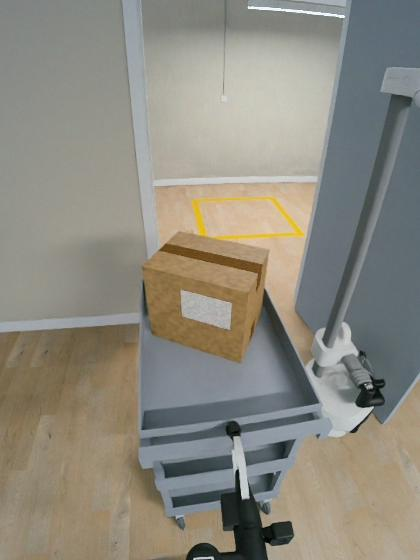

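>>> move:
  r2: {"base":{"translate_m":0.35,"strafe_m":0.1},"pace":"slow","contact_limits":{"translate_m":0.4}}
  blocking: false

>>> wait:
  seconds: 7
  cameras: ["r2_head_camera"]

Scene clock: 807.70 s.
move: r2 moving
r1: as last shown
r1.lidar_m: 4.97 2.79 0.25 - 0.25 0.25 0.52 1.27 0.48 0.45 0.45 0.68
r1.motor_effort: lift_m=+20(20) arm_m=+4(4) wheel_0=+2(2) wheel_1=+3(3) wheel_2=-2(2)
r1.servo_current: wrist_yaw_rad=52(65) wrist_pitch_rad=39(46) wrist_roll_rad=39(59) gripper_m=39(46)
r1.wrist_depth_mm: 136 138 - 473 278 196 - / 112 139 - 473 279 197 - / 116 139 262 477 281 189 - / 136 159 - 484 282 190 - / 1921 - - 492 285 190 159 / 1205 1205 193 496 191 190 - / 854 750 759 143 266 173 -
r2.base_odometry: x=-0.890 y=-2.584 heading=-2.135
r2.turned_by_wheels: +0.000
r2.turned_by_imu: +0.001
r2.base_tilt: forward=-0.7 right=+0.0
r2.lidar_m: 0.40 0.38 2.09 1.95 2.00 2.54 4.17 4.18 2.97 2.80 1.09 0.43
r2.base_status: translate_m moving; strafe_m moving
r2.joint_positions: lift_m=+0.688 arm_m=+0.000 wrist_yaw_rad=+0.001 wrist_pitch_rad=+0.004 wrist_roll_rad=+1.569 gripper_m=-0.019
r2.joint_status: not commanded
r2.measured_speeds: translate_m=+0.048 strafe_m=+0.014 rotate_rad=+0.000 lift_m=+0.000 arm_m=+0.000 wrist_yaw_rad=+0.000 wrist_pitch_rad=+0.000 wrist_roll_rad=+0.000
r2.motor_effort: lift_m=+21(21) arm_m=+4(4) wheel_0=+9(10) wheel_1=+8(8) wheel_2=-9(12)
r2.servo_current: wrist_yaw_rad=52(59) wrist_pitch_rad=46(52) wrist_roll_rad=46(59) gripper_m=59(65)
r2.contact_limits: translate_m 0.4
r2.hand_pose: x=+0.4594 y=-0.0871 z=+0.8648 quat_wxyz=(+0.708, +0.706, +0.002, -0.001) (m; r2's base frame)
r2.wrist_depth_mm: - - - 186 250 1499 1160 / 1661 - - 185 246 1618 525 / - - - 181 243 820 - / - - 473 179 240 842 - / - - 496 177 236 - - / - - 186 175 180 - - / - - - - 230 - -
pictures: none

Scene clock: 812.07 s.
earlier move: r2 done
r1.base_odometry: x=-1.530 y=+1.560 heading=+2.926
r1.turned_by_wheels: +0.000
r1.turned_by_imu: +0.000
r1.base_tilt: forward=-1.6 right=+1.3
r1.lidar_m: 4.96 2.80 0.25 - 0.25 0.25 0.48 1.24 0.57 0.50 0.77 3.94
r1.base_status: not commanded
r1.joint_positions: lift_m=+0.127 arm_m=+0.000 wrist_yaw_rad=+3.092 wrist_pitch_rad=+0.002 wrist_roll_rad=+0.000 gripper_m=+0.056
r1.joint_status: not commanded
r1.measured_speeds: all 0
r1.motor_effort: lift_m=+20(20) arm_m=+4(4) wheel_0=+1(2) wheel_1=+3(3) wheel_2=-2(2)
r1.servo_current: wrist_yaw_rad=46(78) wrist_pitch_rad=39(59) wrist_roll_rad=52(65) gripper_m=39(52)
r1.hand_pose: x=-0.1129 y=+0.1016 z=+0.3046 quat_wxyz=(+0.025, -0.001, +0.000, +1.000) (m; r1's base frame)
r1.wrist_depth_mm: 136 138 - 469 278 195 - / 113 139 - 473 281 197 - / 116 139 263 480 281 189 - / 136 159 - 484 283 190 - / 1921 - - 488 285 191 159 / 1205 1205 193 492 191 190 - / 842 759 768 143 265 173 -
r2.base_odometry: x=-0.989 y=-2.921 heading=-2.135
r2.turned_by_wheels: +0.000
r2.turned_by_imu: +0.000
r2.base_tilt: forward=-0.7 right=+0.1
r2.lidar_m: 0.36 0.35 1.86 1.86 1.91 2.46 - 4.46 3.02 2.85 0.82 0.44
r2.base_status: done
r2.joint_positions: lift_m=+0.688 arm_m=+0.000 wrist_yaw_rad=+0.000 wrist_pitch_rad=+0.004 wrist_roll_rad=+1.569 gripper_m=-0.019
r2.joint_status: not commanded
r2.measured_speeds: all 0
r2.motor_effort: lift_m=+21(21) arm_m=+4(4) wheel_0=+4(11) wheel_1=+5(10) wheel_2=-7(12)
r2.servo_current: wrist_yaw_rad=39(59) wrist_pitch_rad=39(52) wrist_roll_rad=39(59) gripper_m=59(72)
r2.contact_limits: translate_m 0.4
r2.hand_pose: x=+0.4593 y=-0.0874 z=+0.8648 quat_wxyz=(+0.708, +0.706, +0.001, -0.001) (m; r2's base frame)
r2.wrist_depth_mm: - - - 204 271 1366 1098 / - - - 198 260 1661 517 / - - - 191 253 1576 - / - - 525 185 246 831 - / - - 480 181 238 - - / - 512 185 175 181 - - / - 122 539 - 225 - -
wait: 4.37 of 7 s (r2 has come to rest)
pictures: r2_head_camera
Images, in order (width x height): r2_head_camera 420x560.

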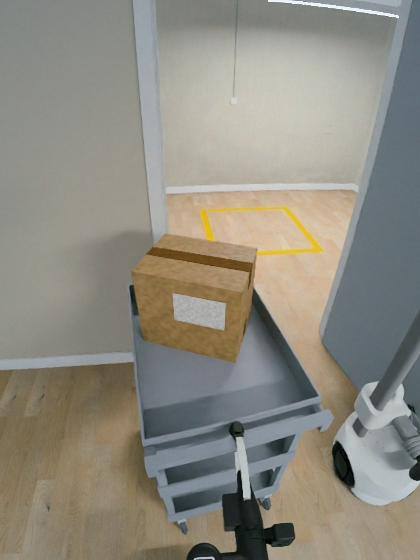

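>>> move:
  r2: {"base":{"strafe_m":0.25},"pace":"slow","contact_limits":{"strafe_m":0.4}}
  blocking: false

>>> wait:
  seconds: 6

>>> move:
  r2: {"base":{"rotate_rad":-0.25},"pace":"slow"}
  blocking: false

>>> wait:
  seconds: 3
  cameras: ["r2_head_camera","r2_head_left_camera"]

Scene clock: 820.00 s.
move: r2 moving
r1: as last shown
r1.lidar_m: 4.97 2.80 0.25 - 0.25 0.25 0.51 1.24 0.56 0.53 0.77 3.93
r1.motor_effort: lift_m=+20(20) arm_m=+4(4) wheel_0=+2(2) wheel_1=+3(3) wheel_2=-2(2)
r1.servo_current: wrist_yaw_rad=59(65) wrist_pitch_rad=52(52) wrist_roll_rad=46(59) gripper_m=39(52)
r1.wrist_depth_mm: 136 138 - 466 277 196 - / 112 139 - 477 282 197 - / 116 139 262 477 281 189 - / 136 159 - 480 285 190 - / 1983 - - 484 285 190 158 / 1182 1205 194 492 191 190 - / 842 759 750 143 267 173 -
r2.base_odometry: x=-0.977 y=-2.928 heading=-2.135
r2.turned_by_wheels: +0.000
r2.turned_by_imu: +0.000
r2.base_tilt: forward=-0.7 right=+0.1
r2.lidar_m: 0.37 0.38 1.83 1.86 1.89 2.47 - 4.48 3.07 2.87 0.82 0.44
r2.base_status: strafe_m moving
r2.joint_positions: lift_m=+0.688 arm_m=+0.000 wrist_yaw_rad=-0.001 wrist_pitch_rad=+0.004 wrist_roll_rad=+1.569 gripper_m=-0.019
r2.joint_status: not commanded
r2.measured_speeds: translate_m=+0.000 strafe_m=+0.056 rotate_rad=+0.002 lift_m=+0.000 arm_m=+0.000 wrist_yaw_rad=+0.000 wrist_pitch_rad=+0.000 wrist_roll_rad=+0.000
r2.motor_effort: lift_m=+21(21) arm_m=+4(4) wheel_0=-8(12) wheel_1=+8(8) wheel_2=+0(5)
r2.servo_current: wrist_yaw_rad=46(52) wrist_pitch_rad=46(46) wrist_roll_rad=52(59) gripper_m=65(65)
r2.contact_limits: strafe_m 0.4
r2.hand_pose: x=+0.4592 y=-0.0878 z=+0.8648 quat_wxyz=(+0.708, +0.706, +0.001, -0.002) (m; r2's base frame)
r2.wrist_depth_mm: - - - 202 271 1537 1098 / - - - 197 260 1708 521 / - - - 190 253 1708 - / - - 517 185 244 842 - / - - 480 181 238 - - / - 512 185 174 181 - - / - 122 539 - 226 - -
pictures: none

Scene clock: 823.13 s.
earlier move: r2 done
r1.base_odometry: x=-1.530 y=+1.560 heading=+2.926
r1.turned_by_wheels: +0.000
r1.turned_by_imu: +0.000
r1.base_tilt: forward=-1.6 right=+1.2
r1.lidar_m: 4.96 2.81 0.25 - 0.25 0.25 0.51 1.25 0.68 0.69 0.97 3.97
r1.base_status: not commanded
r1.joint_positions: lift_m=+0.127 arm_m=+0.000 wrist_yaw_rad=+3.092 wrist_pitch_rad=+0.002 wrist_roll_rad=+0.000 gripper_m=+0.056
r1.joint_status: not commanded
r1.measured_speeds: all 0
r1.motor_effort: lift_m=+20(20) arm_m=+4(5) wheel_0=+1(2) wheel_1=+3(3) wheel_2=-2(2)
r1.servo_current: wrist_yaw_rad=33(65) wrist_pitch_rad=46(52) wrist_roll_rad=46(72) gripper_m=39(52)
r1.hand_pose: x=-0.1129 y=+0.1016 z=+0.3046 quat_wxyz=(+0.025, -0.001, +0.000, +1.000) (m; r1's base frame)
r1.wrist_depth_mm: 136 138 - 469 278 196 - / 112 139 - 473 281 196 - / 116 139 260 477 283 189 - / 137 159 - 484 283 190 - / - - - 492 285 190 159 / 1182 1205 194 492 191 190 - / 854 750 759 143 266 173 -
r2.base_odometry: x=-0.778 y=-3.054 heading=-2.135
r2.turned_by_wheels: +0.000
r2.turned_by_imu: +0.000
r2.base_tilt: forward=-0.7 right=+0.1
r2.lidar_m: 0.40 0.44 1.76 1.63 1.67 2.16 - 4.56 3.32 3.10 1.04 0.42
r2.base_status: done
r2.joint_positions: lift_m=+0.688 arm_m=+0.000 wrist_yaw_rad=-0.002 wrist_pitch_rad=+0.004 wrist_roll_rad=+1.569 gripper_m=-0.019
r2.joint_status: not commanded
r2.measured_speeds: all 0
r2.motor_effort: lift_m=+21(21) arm_m=+4(4) wheel_0=-6(13) wheel_1=+3(9) wheel_2=+0(5)
r2.servo_current: wrist_yaw_rad=33(65) wrist_pitch_rad=46(52) wrist_roll_rad=59(59) gripper_m=59(65)
r2.contact_limits: strafe_m 0.4
r2.hand_pose: x=+0.4591 y=-0.0879 z=+0.8648 quat_wxyz=(+0.708, +0.706, +0.001, -0.002) (m; r2's base frame)
r2.wrist_depth_mm: - - - 153 209 1576 - / - - 544 157 216 768 - / - 473 449 160 219 - - / - 517 492 164 227 842 - / - - 569 170 231 - - / - - 183 174 181 - - / - - - - - - 480
wait: 3.13 of 6 s (r2 has come to rest)
pictures: none

Scene clock: 823.63 s.
move: r2 moving
r1: as last shown
r1.lidar_m: 4.96 2.80 0.25 - 0.25 0.25 0.50 1.24 0.67 0.66 1.00 3.91
r1.motor_effort: lift_m=+20(20) arm_m=+4(4) wheel_0=+1(2) wheel_1=+3(3) wheel_2=-2(2)
r1.servo_current: wrist_yaw_rad=46(59) wrist_pitch_rad=46(59) wrist_roll_rad=46(65) gripper_m=39(39)
r1.wrist_depth_mm: 136 138 - 469 278 196 - / 112 139 - 473 281 197 - / 116 139 262 477 279 189 - / 137 159 - 480 282 190 - / 1921 - - 484 285 190 159 / 1182 1205 193 496 191 191 - / 854 750 750 143 266 172 -
r2.base_odometry: x=-0.778 y=-3.054 heading=-2.259
r2.turned_by_wheels: -0.124
r2.turned_by_imu: -0.120
r2.base_tilt: forward=-0.7 right=+0.0
r2.lidar_m: 0.40 0.40 1.64 1.61 1.63 1.99 3.63 4.46 3.51 3.10 1.04 0.44
r2.base_status: rotate_rad moving
r2.joint_positions: lift_m=+0.688 arm_m=+0.000 wrist_yaw_rad=+0.007 wrist_pitch_rad=+0.004 wrist_roll_rad=+1.569 gripper_m=-0.019
r2.joint_status: not commanded
r2.measured_speeds: translate_m=+0.000 strafe_m=+0.000 rotate_rad=-0.493 lift_m=+0.000 arm_m=+0.000 wrist_yaw_rad=+0.000 wrist_pitch_rad=+0.000 wrist_roll_rad=+0.000
r2.motor_effort: lift_m=+21(21) arm_m=+3(4) wheel_0=+12(13) wheel_1=+7(9) wheel_2=+15(15)
r2.servo_current: wrist_yaw_rad=65(65) wrist_pitch_rad=46(46) wrist_roll_rad=52(59) gripper_m=65(65)
r2.hand_pose: x=+0.4599 y=-0.0854 z=+0.8648 quat_wxyz=(+0.708, +0.706, +0.004, +0.001) (m; r2's base frame)
r2.wrist_depth_mm: - - - 168 227 1661 1138 / - - - 170 229 798 - / - - 508 171 230 831 - / - - 473 172 233 831 - / - 539 521 174 234 842 - / - - 564 175 181 - - / - - - - 237 - 512
pictures: none

Scene clock: 824.43 s.
earlier move: r2 done
r1.base_odometry: x=-1.530 y=+1.560 heading=+2.926
r1.turned_by_wheels: +0.000
r1.turned_by_imu: +0.000
r1.base_tilt: forward=-1.6 right=+1.3
r1.lidar_m: 4.97 2.82 0.25 - 0.25 0.25 0.51 1.25 0.64 0.63 0.70 3.94
r1.base_status: not commanded
r1.joint_positions: lift_m=+0.127 arm_m=+0.000 wrist_yaw_rad=+3.092 wrist_pitch_rad=+0.002 wrist_roll_rad=+0.000 gripper_m=+0.056
r1.joint_status: not commanded
r1.measured_speeds: all 0
r1.motor_effort: lift_m=+20(20) arm_m=+4(4) wheel_0=+1(3) wheel_1=+3(3) wheel_2=-2(2)
r1.servo_current: wrist_yaw_rad=59(59) wrist_pitch_rad=46(59) wrist_roll_rad=65(65) gripper_m=39(46)
r1.hand_pose: x=-0.1129 y=+0.1016 z=+0.3046 quat_wxyz=(+0.025, -0.001, +0.000, +1.000) (m; r1's base frame)
r1.wrist_depth_mm: 136 138 - 466 278 195 - / 112 139 - 473 279 196 - / 116 139 262 477 282 189 - / 136 159 - 477 283 190 - / 1921 - - 484 285 190 159 / 1205 1229 194 492 191 190 - / 842 750 759 143 266 173 -
r2.base_odometry: x=-0.778 y=-3.054 heading=-2.384
r2.turned_by_wheels: -0.124
r2.turned_by_imu: -0.121
r2.base_tilt: forward=-0.7 right=+0.0
r2.lidar_m: 0.36 0.39 1.54 1.63 1.65 1.88 3.02 4.43 3.79 3.13 1.03 0.45
r2.base_status: done
r2.joint_positions: lift_m=+0.688 arm_m=+0.000 wrist_yaw_rad=+0.007 wrist_pitch_rad=+0.004 wrist_roll_rad=+1.569 gripper_m=-0.019
r2.joint_status: not commanded
r2.measured_speeds: all 0
r2.motor_effort: lift_m=+21(21) arm_m=-3(4) wheel_0=+7(13) wheel_1=+5(9) wheel_2=+9(15)
r2.servo_current: wrist_yaw_rad=52(65) wrist_pitch_rad=39(46) wrist_roll_rad=52(59) gripper_m=59(65)
r2.hand_pose: x=+0.4599 y=-0.0854 z=+0.8648 quat_wxyz=(+0.708, +0.706, +0.004, +0.001) (m; r2's base frame)
r2.wrist_depth_mm: - - - 199 267 1397 1160 / - - - 195 257 1661 504 / - - - 189 250 1661 - / - - 508 185 244 854 - / - - 480 180 238 - - / - - 504 175 180 - - / - 122 - - 227 - -
wait: 0.80 of 3 s (r2 has come to rest)
pictures: r2_head_camera, r2_head_left_camera
Images, in order (width x height): r2_head_camera 420x560, r2_head_left_camera 420x672.

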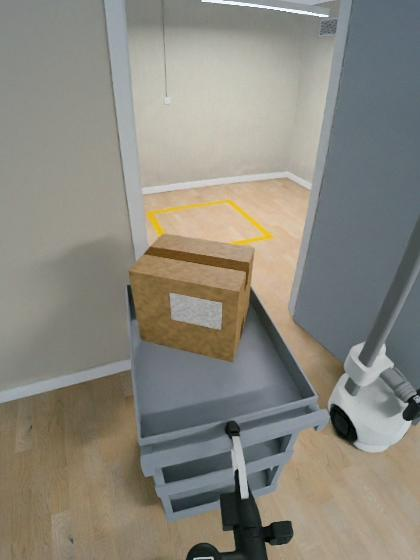

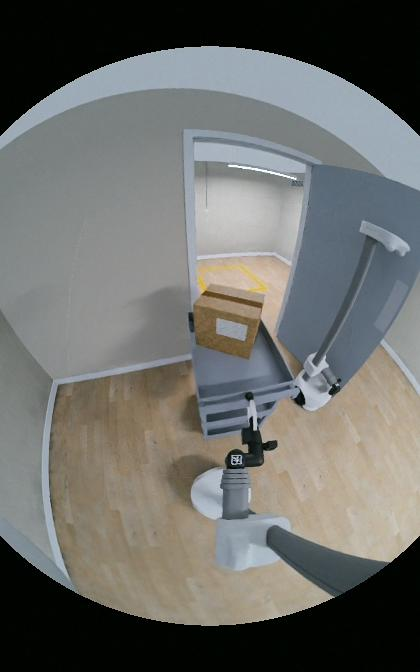

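>>> move:
  r2: {"base":{"translate_m":0.35,"strafe_m":0.08},"pace":"slow","contact_limits":{"translate_m":0.4}}
  blocking: false

>>> wait:
  seconds: 7
  cameras: ["r2_head_camera","r2_head_left_camera"]

Scene clock: 829.03 s.
move: r2 moving
r1: as last shown
r1.lidar_m: 4.96 2.81 0.25 - 0.25 0.25 0.53 1.26 0.62 0.62 0.71 3.95
r1.motor_effort: lift_m=+20(20) arm_m=+4(4) wheel_0=+2(2) wheel_1=+3(3) wheel_2=-2(2)
r1.servo_current: wrist_yaw_rad=46(72) wrist_pitch_rad=46(52) wrist_roll_rad=46(59) gripper_m=39(46)
r1.wrist_depth_mm: 136 138 - 473 278 195 - / 112 139 - 473 279 197 - / 116 139 264 480 282 189 - / 136 158 - 477 282 190 - / 1983 - - 488 286 190 159 / 1182 1205 193 492 191 190 - / 854 750 750 143 266 173 -
r2.base_odometry: x=-0.785 y=-3.065 heading=-2.383
r2.turned_by_wheels: +0.000
r2.turned_by_imu: +0.001
r2.base_tilt: forward=-0.7 right=+0.1
r2.lidar_m: 0.36 0.37 1.53 1.64 1.62 1.86 3.02 4.43 3.76 3.12 1.02 0.46
r2.base_status: translate_m moving; strafe_m moving
r2.joint_positions: lift_m=+0.688 arm_m=+0.000 wrist_yaw_rad=+0.003 wrist_pitch_rad=+0.004 wrist_roll_rad=+1.569 gripper_m=-0.019
r2.joint_status: not commanded
r2.measured_speeds: translate_m=+0.049 strafe_m=+0.010 rotate_rad=+0.001 lift_m=+0.000 arm_m=+0.000 wrist_yaw_rad=-0.015 wrist_pitch_rad=+0.000 wrist_roll_rad=+0.000
r2.motor_effort: lift_m=+21(21) arm_m=-3(4) wheel_0=+7(13) wheel_1=+8(9) wheel_2=-11(12)
r2.servo_current: wrist_yaw_rad=39(52) wrist_pitch_rad=46(46) wrist_roll_rad=46(52) gripper_m=59(65)
r2.contact_limits: translate_m 0.4
r2.hand_pose: x=+0.4596 y=-0.0865 z=+0.8648 quat_wxyz=(+0.708, +0.706, +0.003, +0.000) (m; r2's base frame)
r2.wrist_depth_mm: - - - 202 267 289 1098 / - - - 197 259 1661 525 / - - - 190 252 1576 - / - - 512 185 244 854 - / - - 480 181 238 - - / - 1138 187 176 180 - - / - 122 - - 227 - -
pictures: none

Scene clock: 833.37 s.
earlier move: r2 done
r1.base_odometry: x=-1.530 y=+1.560 heading=+2.926
r1.turned_by_wheels: +0.000
r1.turned_by_imu: +0.000
r1.base_tilt: forward=-1.6 right=+1.3
r1.lidar_m: 4.97 2.83 0.25 - 0.25 0.25 0.50 0.75 0.56 0.54 0.93 3.96
r1.base_status: not commanded
r1.joint_positions: lift_m=+0.127 arm_m=+0.000 wrist_yaw_rad=+3.092 wrist_pitch_rad=+0.002 wrist_roll_rad=+0.000 gripper_m=+0.056
r1.joint_status: not commanded
r1.measured_speeds: all 0
r1.motor_effort: lift_m=+20(20) arm_m=+4(4) wheel_0=+1(2) wheel_1=+3(3) wheel_2=-2(2)
r1.servo_current: wrist_yaw_rad=39(72) wrist_pitch_rad=39(52) wrist_roll_rad=52(65) gripper_m=33(52)
r1.hand_pose: x=-0.1129 y=+0.1016 z=+0.3046 quat_wxyz=(+0.025, -0.001, +0.000, +1.000) (m; r1's base frame)
r1.wrist_depth_mm: 136 138 - 473 279 195 - / 113 139 - 473 281 196 - / 116 139 263 480 282 189 - / 136 158 - 480 283 190 - / 1983 - - 488 283 190 159 / 1229 1182 194 492 190 190 - / 842 750 759 143 267 173 -
r2.base_odometry: x=-0.977 y=-3.353 heading=-2.385
r2.turned_by_wheels: -0.002
r2.turned_by_imu: -0.066
r2.base_tilt: forward=-0.7 right=+0.1
r2.lidar_m: 0.33 0.61 1.09 1.66 1.67 1.88 2.81 4.80 3.90 3.10 0.88 0.44
r2.base_status: done
r2.joint_positions: lift_m=+0.688 arm_m=+0.000 wrist_yaw_rad=-0.023 wrist_pitch_rad=+0.004 wrist_roll_rad=+1.569 gripper_m=-0.019
r2.joint_status: not commanded
r2.measured_speeds: all 0
r2.on_its_own: wrist_yaw_rad is at rest, and its servo_current (137 mA) is outside its rest range (0 to 104 mA)
r2.motor_effort: lift_m=+21(21) arm_m=+4(5) wheel_0=-3(13) wheel_1=+4(9) wheel_2=-19(28)
r2.servo_current: wrist_yaw_rad=137(150) wrist_pitch_rad=46(52) wrist_roll_rad=46(59) gripper_m=59(72)
r2.contact_limits: translate_m 0.4
r2.hand_pose: x=+0.4572 y=-0.0939 z=+0.8648 quat_wxyz=(+0.708, +0.706, -0.007, -0.009) (m; r2's base frame)
r2.wrist_depth_mm: - - - 234 309 319 320 / - - - 218 289 1661 1182 / - - - 204 267 1756 - / - - - 190 255 809 - / - - 477 180 240 831 - / - - 186 171 179 - - / - - 504 - 218 - -
wait: 4.33 of 7 s (r2 has come to rest)
pictures: r2_head_camera, r2_head_left_camera
Images, in order (width x height): r2_head_camera 420x560, r2_head_left_camera 420x672.

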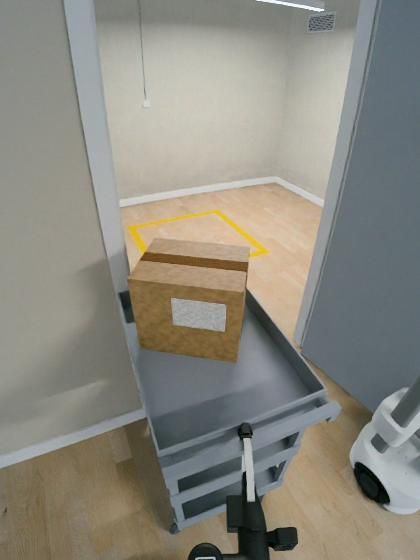

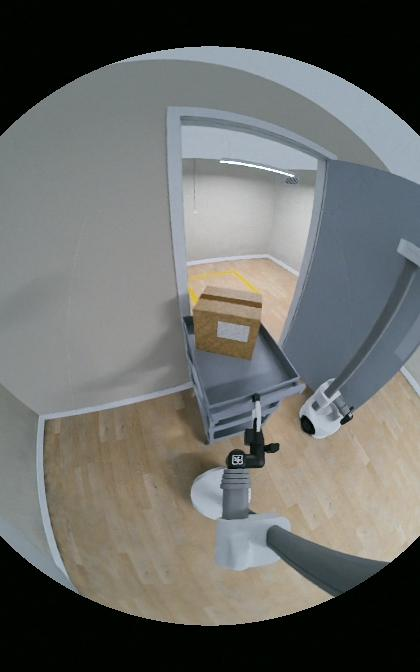

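>>> move:
  r2: {"base":{"translate_m":-0.3},"pace":"slow","contact_limits":{"translate_m":0.4}}
  blocking: false

>>> wait:
  seconds: 6

>>> move:
  r2: {"base":{"strafe_m":0.2},"pace":"slow","contact_limits":{"strafe_m":0.4}}
  blocking: false

>>> wait:
  seconds: 5
  cameras: ["r2_head_camera","r2_head_left_camera"]

Scene clock: 842.97 s.
move: r2 moving
r1: as last shown
r1.lidar_m: 4.96 2.80 0.25 - 0.25 0.25 0.50 0.75 0.58 0.58 0.92 3.93
r1.motor_effort: lift_m=+20(20) arm_m=+4(4) wheel_0=+2(2) wheel_1=+3(3) wheel_2=-2(2)
r1.servo_current: wrist_yaw_rad=59(59) wrist_pitch_rad=39(46) wrist_roll_rad=65(65) gripper_m=39(46)
r1.wrist_depth_mm: 136 138 - 469 278 196 - / 112 139 - 473 281 197 - / 116 139 263 477 281 190 - / 136 159 - 480 283 190 - / 1983 - - 488 285 190 158 / 1182 1182 193 492 191 190 - / 854 750 759 143 267 173 -
r2.base_odometry: x=-0.968 y=-3.344 heading=-2.386
r2.turned_by_wheels: -0.001
r2.turned_by_imu: +0.000
r2.base_tilt: forward=-0.7 right=+0.1
r2.lidar_m: 0.34 0.42 1.11 1.68 1.69 1.84 2.84 4.78 3.88 3.07 0.87 0.44
r2.base_status: translate_m moving
r2.joint_positions: lift_m=+0.688 arm_m=+0.000 wrist_yaw_rad=-0.018 wrist_pitch_rad=+0.004 wrist_roll_rad=+1.569 gripper_m=-0.019
r2.joint_status: not commanded
r2.measured_speeds: translate_m=-0.048 strafe_m=+0.000 rotate_rad=+0.002 lift_m=+0.000 arm_m=+0.000 wrist_yaw_rad=+0.075 wrist_pitch_rad=+0.000 wrist_roll_rad=+0.000
r2.motor_effort: lift_m=+21(21) arm_m=+4(5) wheel_0=-8(13) wheel_1=-7(8) wheel_2=+6(18)
r2.servo_current: wrist_yaw_rad=91(150) wrist_pitch_rad=39(46) wrist_roll_rad=46(52) gripper_m=59(65)
r2.contact_limits: translate_m 0.4
r2.hand_pose: x=+0.4576 y=-0.0926 z=+0.8648 quat_wxyz=(+0.708, +0.706, -0.005, -0.008) (m; r2's base frame)
r2.wrist_depth_mm: - - - 225 300 315 325 / - - - 212 283 1661 1160 / - - - 204 264 1808 - / - - 654 190 252 820 - / - - 473 183 240 842 - / - - 186 173 181 - - / - 517 508 - 220 - -
pictures: none

Scene clock: 846.77 s.
earlier move: r2 done
r1.base_odometry: x=-1.530 y=+1.560 heading=+2.926
r1.turned_by_wheels: +0.000
r1.turned_by_imu: +0.000
r1.base_tilt: forward=-1.6 right=+1.2
r1.lidar_m: 4.94 2.79 0.25 - 0.25 0.25 0.53 1.28 0.60 0.61 0.97 3.96
r1.base_status: not commanded
r1.joint_positions: lift_m=+0.127 arm_m=+0.000 wrist_yaw_rad=+3.092 wrist_pitch_rad=+0.002 wrist_roll_rad=+0.000 gripper_m=+0.056
r1.joint_status: not commanded
r1.measured_speeds: all 0
r1.motor_effort: lift_m=+20(20) arm_m=+4(4) wheel_0=+1(2) wheel_1=+3(3) wheel_2=-2(2)
r1.servo_current: wrist_yaw_rad=46(72) wrist_pitch_rad=46(52) wrist_roll_rad=39(65) gripper_m=39(52)
r1.hand_pose: x=-0.1129 y=+0.1016 z=+0.3046 quat_wxyz=(+0.025, -0.001, +0.000, +1.000) (m; r1's base frame)
r1.wrist_depth_mm: 136 138 - 466 278 196 - / 112 139 - 469 279 197 - / 116 140 262 473 282 189 - / 136 158 - 480 283 189 - / 1983 - - 484 285 190 159 / 1229 1205 193 488 191 190 - / 854 759 750 143 267 173 -
r2.base_odometry: x=-0.759 y=-3.147 heading=-2.386
r2.turned_by_wheels: +0.000
r2.turned_by_imu: +0.000
r2.base_tilt: forward=-0.7 right=+0.0
r2.lidar_m: 0.37 0.40 1.40 1.60 1.56 1.73 2.64 4.52 4.01 3.23 1.06 0.44
r2.base_status: done
r2.joint_positions: lift_m=+0.688 arm_m=+0.000 wrist_yaw_rad=+0.000 wrist_pitch_rad=+0.004 wrist_roll_rad=+1.569 gripper_m=-0.019
r2.joint_status: not commanded
r2.measured_speeds: all 0
r2.motor_effort: lift_m=+21(21) arm_m=+4(5) wheel_0=-7(13) wheel_1=-6(9) wheel_2=+4(18)
r2.servo_current: wrist_yaw_rad=46(150) wrist_pitch_rad=46(52) wrist_roll_rad=52(65) gripper_m=59(65)
r2.contact_limits: translate_m 0.4
r2.hand_pose: x=+0.4592 y=-0.0875 z=+0.8648 quat_wxyz=(+0.708, +0.706, +0.001, -0.002) (m; r2's base frame)
r2.wrist_depth_mm: - - - 196 262 - 1182 / - - - 192 254 1708 525 / - - - 187 249 820 - / - - 477 183 243 854 - / - - 492 180 237 - - / - - 186 175 180 - - / - 122 564 - 226 - -
wait: 3.80 of 6 s (r2 has come to rest)
pictures: none

Scene clock: 847.27 s.
move: r2 moving
r1: as last shown
r1.base_tilt: forward=-1.6 right=+1.3
r1.lidar_m: 4.97 2.77 0.25 - 0.25 0.25 0.52 1.25 0.61 0.63 0.98 3.99
r1.motor_effort: lift_m=+20(20) arm_m=+4(4) wheel_0=+2(2) wheel_1=+3(3) wheel_2=-2(2)
r1.servo_current: wrist_yaw_rad=46(59) wrist_pitch_rad=39(46) wrist_roll_rad=46(52) gripper_m=39(46)
r1.wrist_depth_mm: 136 138 - 469 277 196 - / 112 139 - 473 281 198 - / 116 139 263 480 282 189 - / 136 158 - 480 282 190 - / 1983 - - 484 285 190 159 / 1229 1205 193 492 191 190 - / 854 750 759 143 267 173 -
r2.base_odometry: x=-0.749 y=-3.157 heading=-2.386
r2.turned_by_wheels: +0.000
r2.turned_by_imu: +0.000
r2.base_tilt: forward=-0.7 right=+0.1
r2.lidar_m: 0.35 1.27 1.40 1.60 1.55 1.69 2.57 4.54 4.07 3.21 1.07 0.47
r2.base_status: strafe_m moving
r2.joint_positions: lift_m=+0.688 arm_m=+0.000 wrist_yaw_rad=-0.004 wrist_pitch_rad=+0.004 wrist_roll_rad=+1.569 gripper_m=-0.019
r2.joint_status: not commanded
r2.measured_speeds: translate_m=+0.000 strafe_m=+0.055 rotate_rad=-0.001 lift_m=+0.000 arm_m=+0.000 wrist_yaw_rad=-0.001 wrist_pitch_rad=+0.000 wrist_roll_rad=+0.000
r2.motor_effort: lift_m=+21(21) arm_m=+4(4) wheel_0=-10(16) wheel_1=+6(7) wheel_2=-1(2)
r2.servo_current: wrist_yaw_rad=46(52) wrist_pitch_rad=39(46) wrist_roll_rad=46(52) gripper_m=59(65)
r2.contact_limits: strafe_m 0.4
r2.hand_pose: x=+0.4589 y=-0.0886 z=+0.8648 quat_wxyz=(+0.708, +0.706, +0.000, -0.003) (m; r2's base frame)
r2.wrist_depth_mm: - - - 196 260 - 1160 / - - - 191 254 1708 504 / - - - 186 249 831 - / - - 473 182 243 854 - / - - 496 179 237 - - / - - 186 175 180 - - / - 122 569 - 227 - -
pictures: none

Scene clock: 849.90 s.
earlier move: r2 done
r1.base_odometry: x=-1.530 y=+1.560 heading=+2.926
r1.turned_by_wheels: +0.000
r1.turned_by_imu: +0.000
r1.base_tilt: forward=-1.6 right=+1.2
r1.lidar_m: 4.96 2.79 0.25 - 0.25 0.25 0.51 1.26 0.69 0.73 1.20 3.93
r1.base_status: not commanded
r1.joint_positions: lift_m=+0.127 arm_m=+0.000 wrist_yaw_rad=+3.092 wrist_pitch_rad=+0.002 wrist_roll_rad=+0.000 gripper_m=+0.056
r1.joint_status: not commanded
r1.measured_speeds: all 0
r1.motor_effort: lift_m=+20(20) arm_m=+4(4) wheel_0=+1(2) wheel_1=+3(3) wheel_2=-2(2)
r1.servo_current: wrist_yaw_rad=33(65) wrist_pitch_rad=39(46) wrist_roll_rad=33(72) gripper_m=39(52)
r1.hand_pose: x=-0.1129 y=+0.1016 z=+0.3046 quat_wxyz=(+0.025, -0.001, +0.000, +1.000) (m; r1's base frame)
r1.wrist_depth_mm: 136 138 - 473 277 195 - / 112 139 - 473 279 198 - / 116 139 262 480 281 189 - / 137 158 - 480 283 190 - / 1983 - - 484 285 190 159 / 1182 1182 194 488 191 190 - / 842 759 759 143 266 172 -
r2.base_odometry: x=-0.622 y=-3.292 heading=-2.386
r2.turned_by_wheels: +0.000
r2.turned_by_imu: +0.000
r2.base_tilt: forward=-0.7 right=+0.1
r2.lidar_m: 0.40 1.20 1.32 1.43 1.39 1.52 2.33 4.59 4.23 3.42 1.22 0.44
r2.base_status: done
r2.joint_positions: lift_m=+0.688 arm_m=+0.000 wrist_yaw_rad=-0.004 wrist_pitch_rad=+0.004 wrist_roll_rad=+1.569 gripper_m=-0.019
r2.joint_status: not commanded
r2.measured_speeds: all 0
r2.motor_effort: lift_m=+21(21) arm_m=+4(4) wheel_0=-6(16) wheel_1=+3(8) wheel_2=+0(2)
r2.servo_current: wrist_yaw_rad=46(65) wrist_pitch_rad=46(52) wrist_roll_rad=39(59) gripper_m=59(72)
r2.contact_limits: strafe_m 0.4
r2.hand_pose: x=+0.4589 y=-0.0886 z=+0.8648 quat_wxyz=(+0.708, +0.706, +0.000, -0.003) (m; r2's base frame)
r2.wrist_depth_mm: 1576 - - 158 215 1366 - / - - 559 161 220 - - / - 480 452 165 223 - - / - - 496 167 228 831 - / - - 564 171 233 - - / - - 182 174 181 - - / - 122 - - - - 473
wait: 2.63 of 5 s (r2 has come to rest)
pictures: r2_head_camera, r2_head_left_camera
Images, in order (width x height): r2_head_camera 420x560, r2_head_left_camera 420x672.

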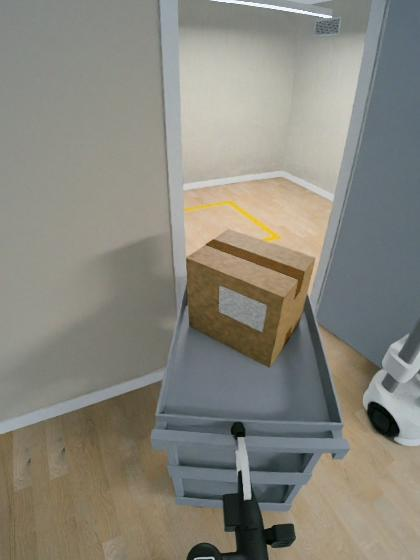

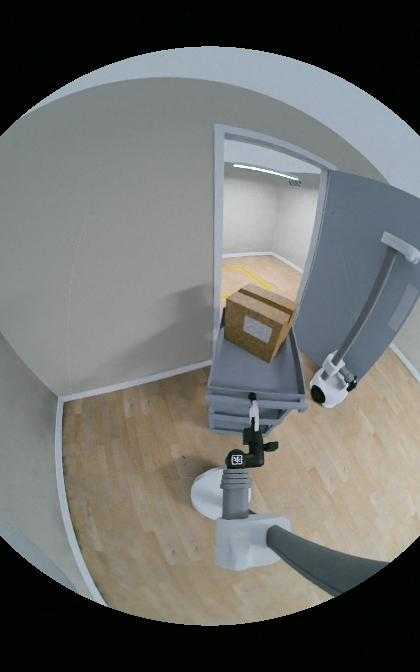

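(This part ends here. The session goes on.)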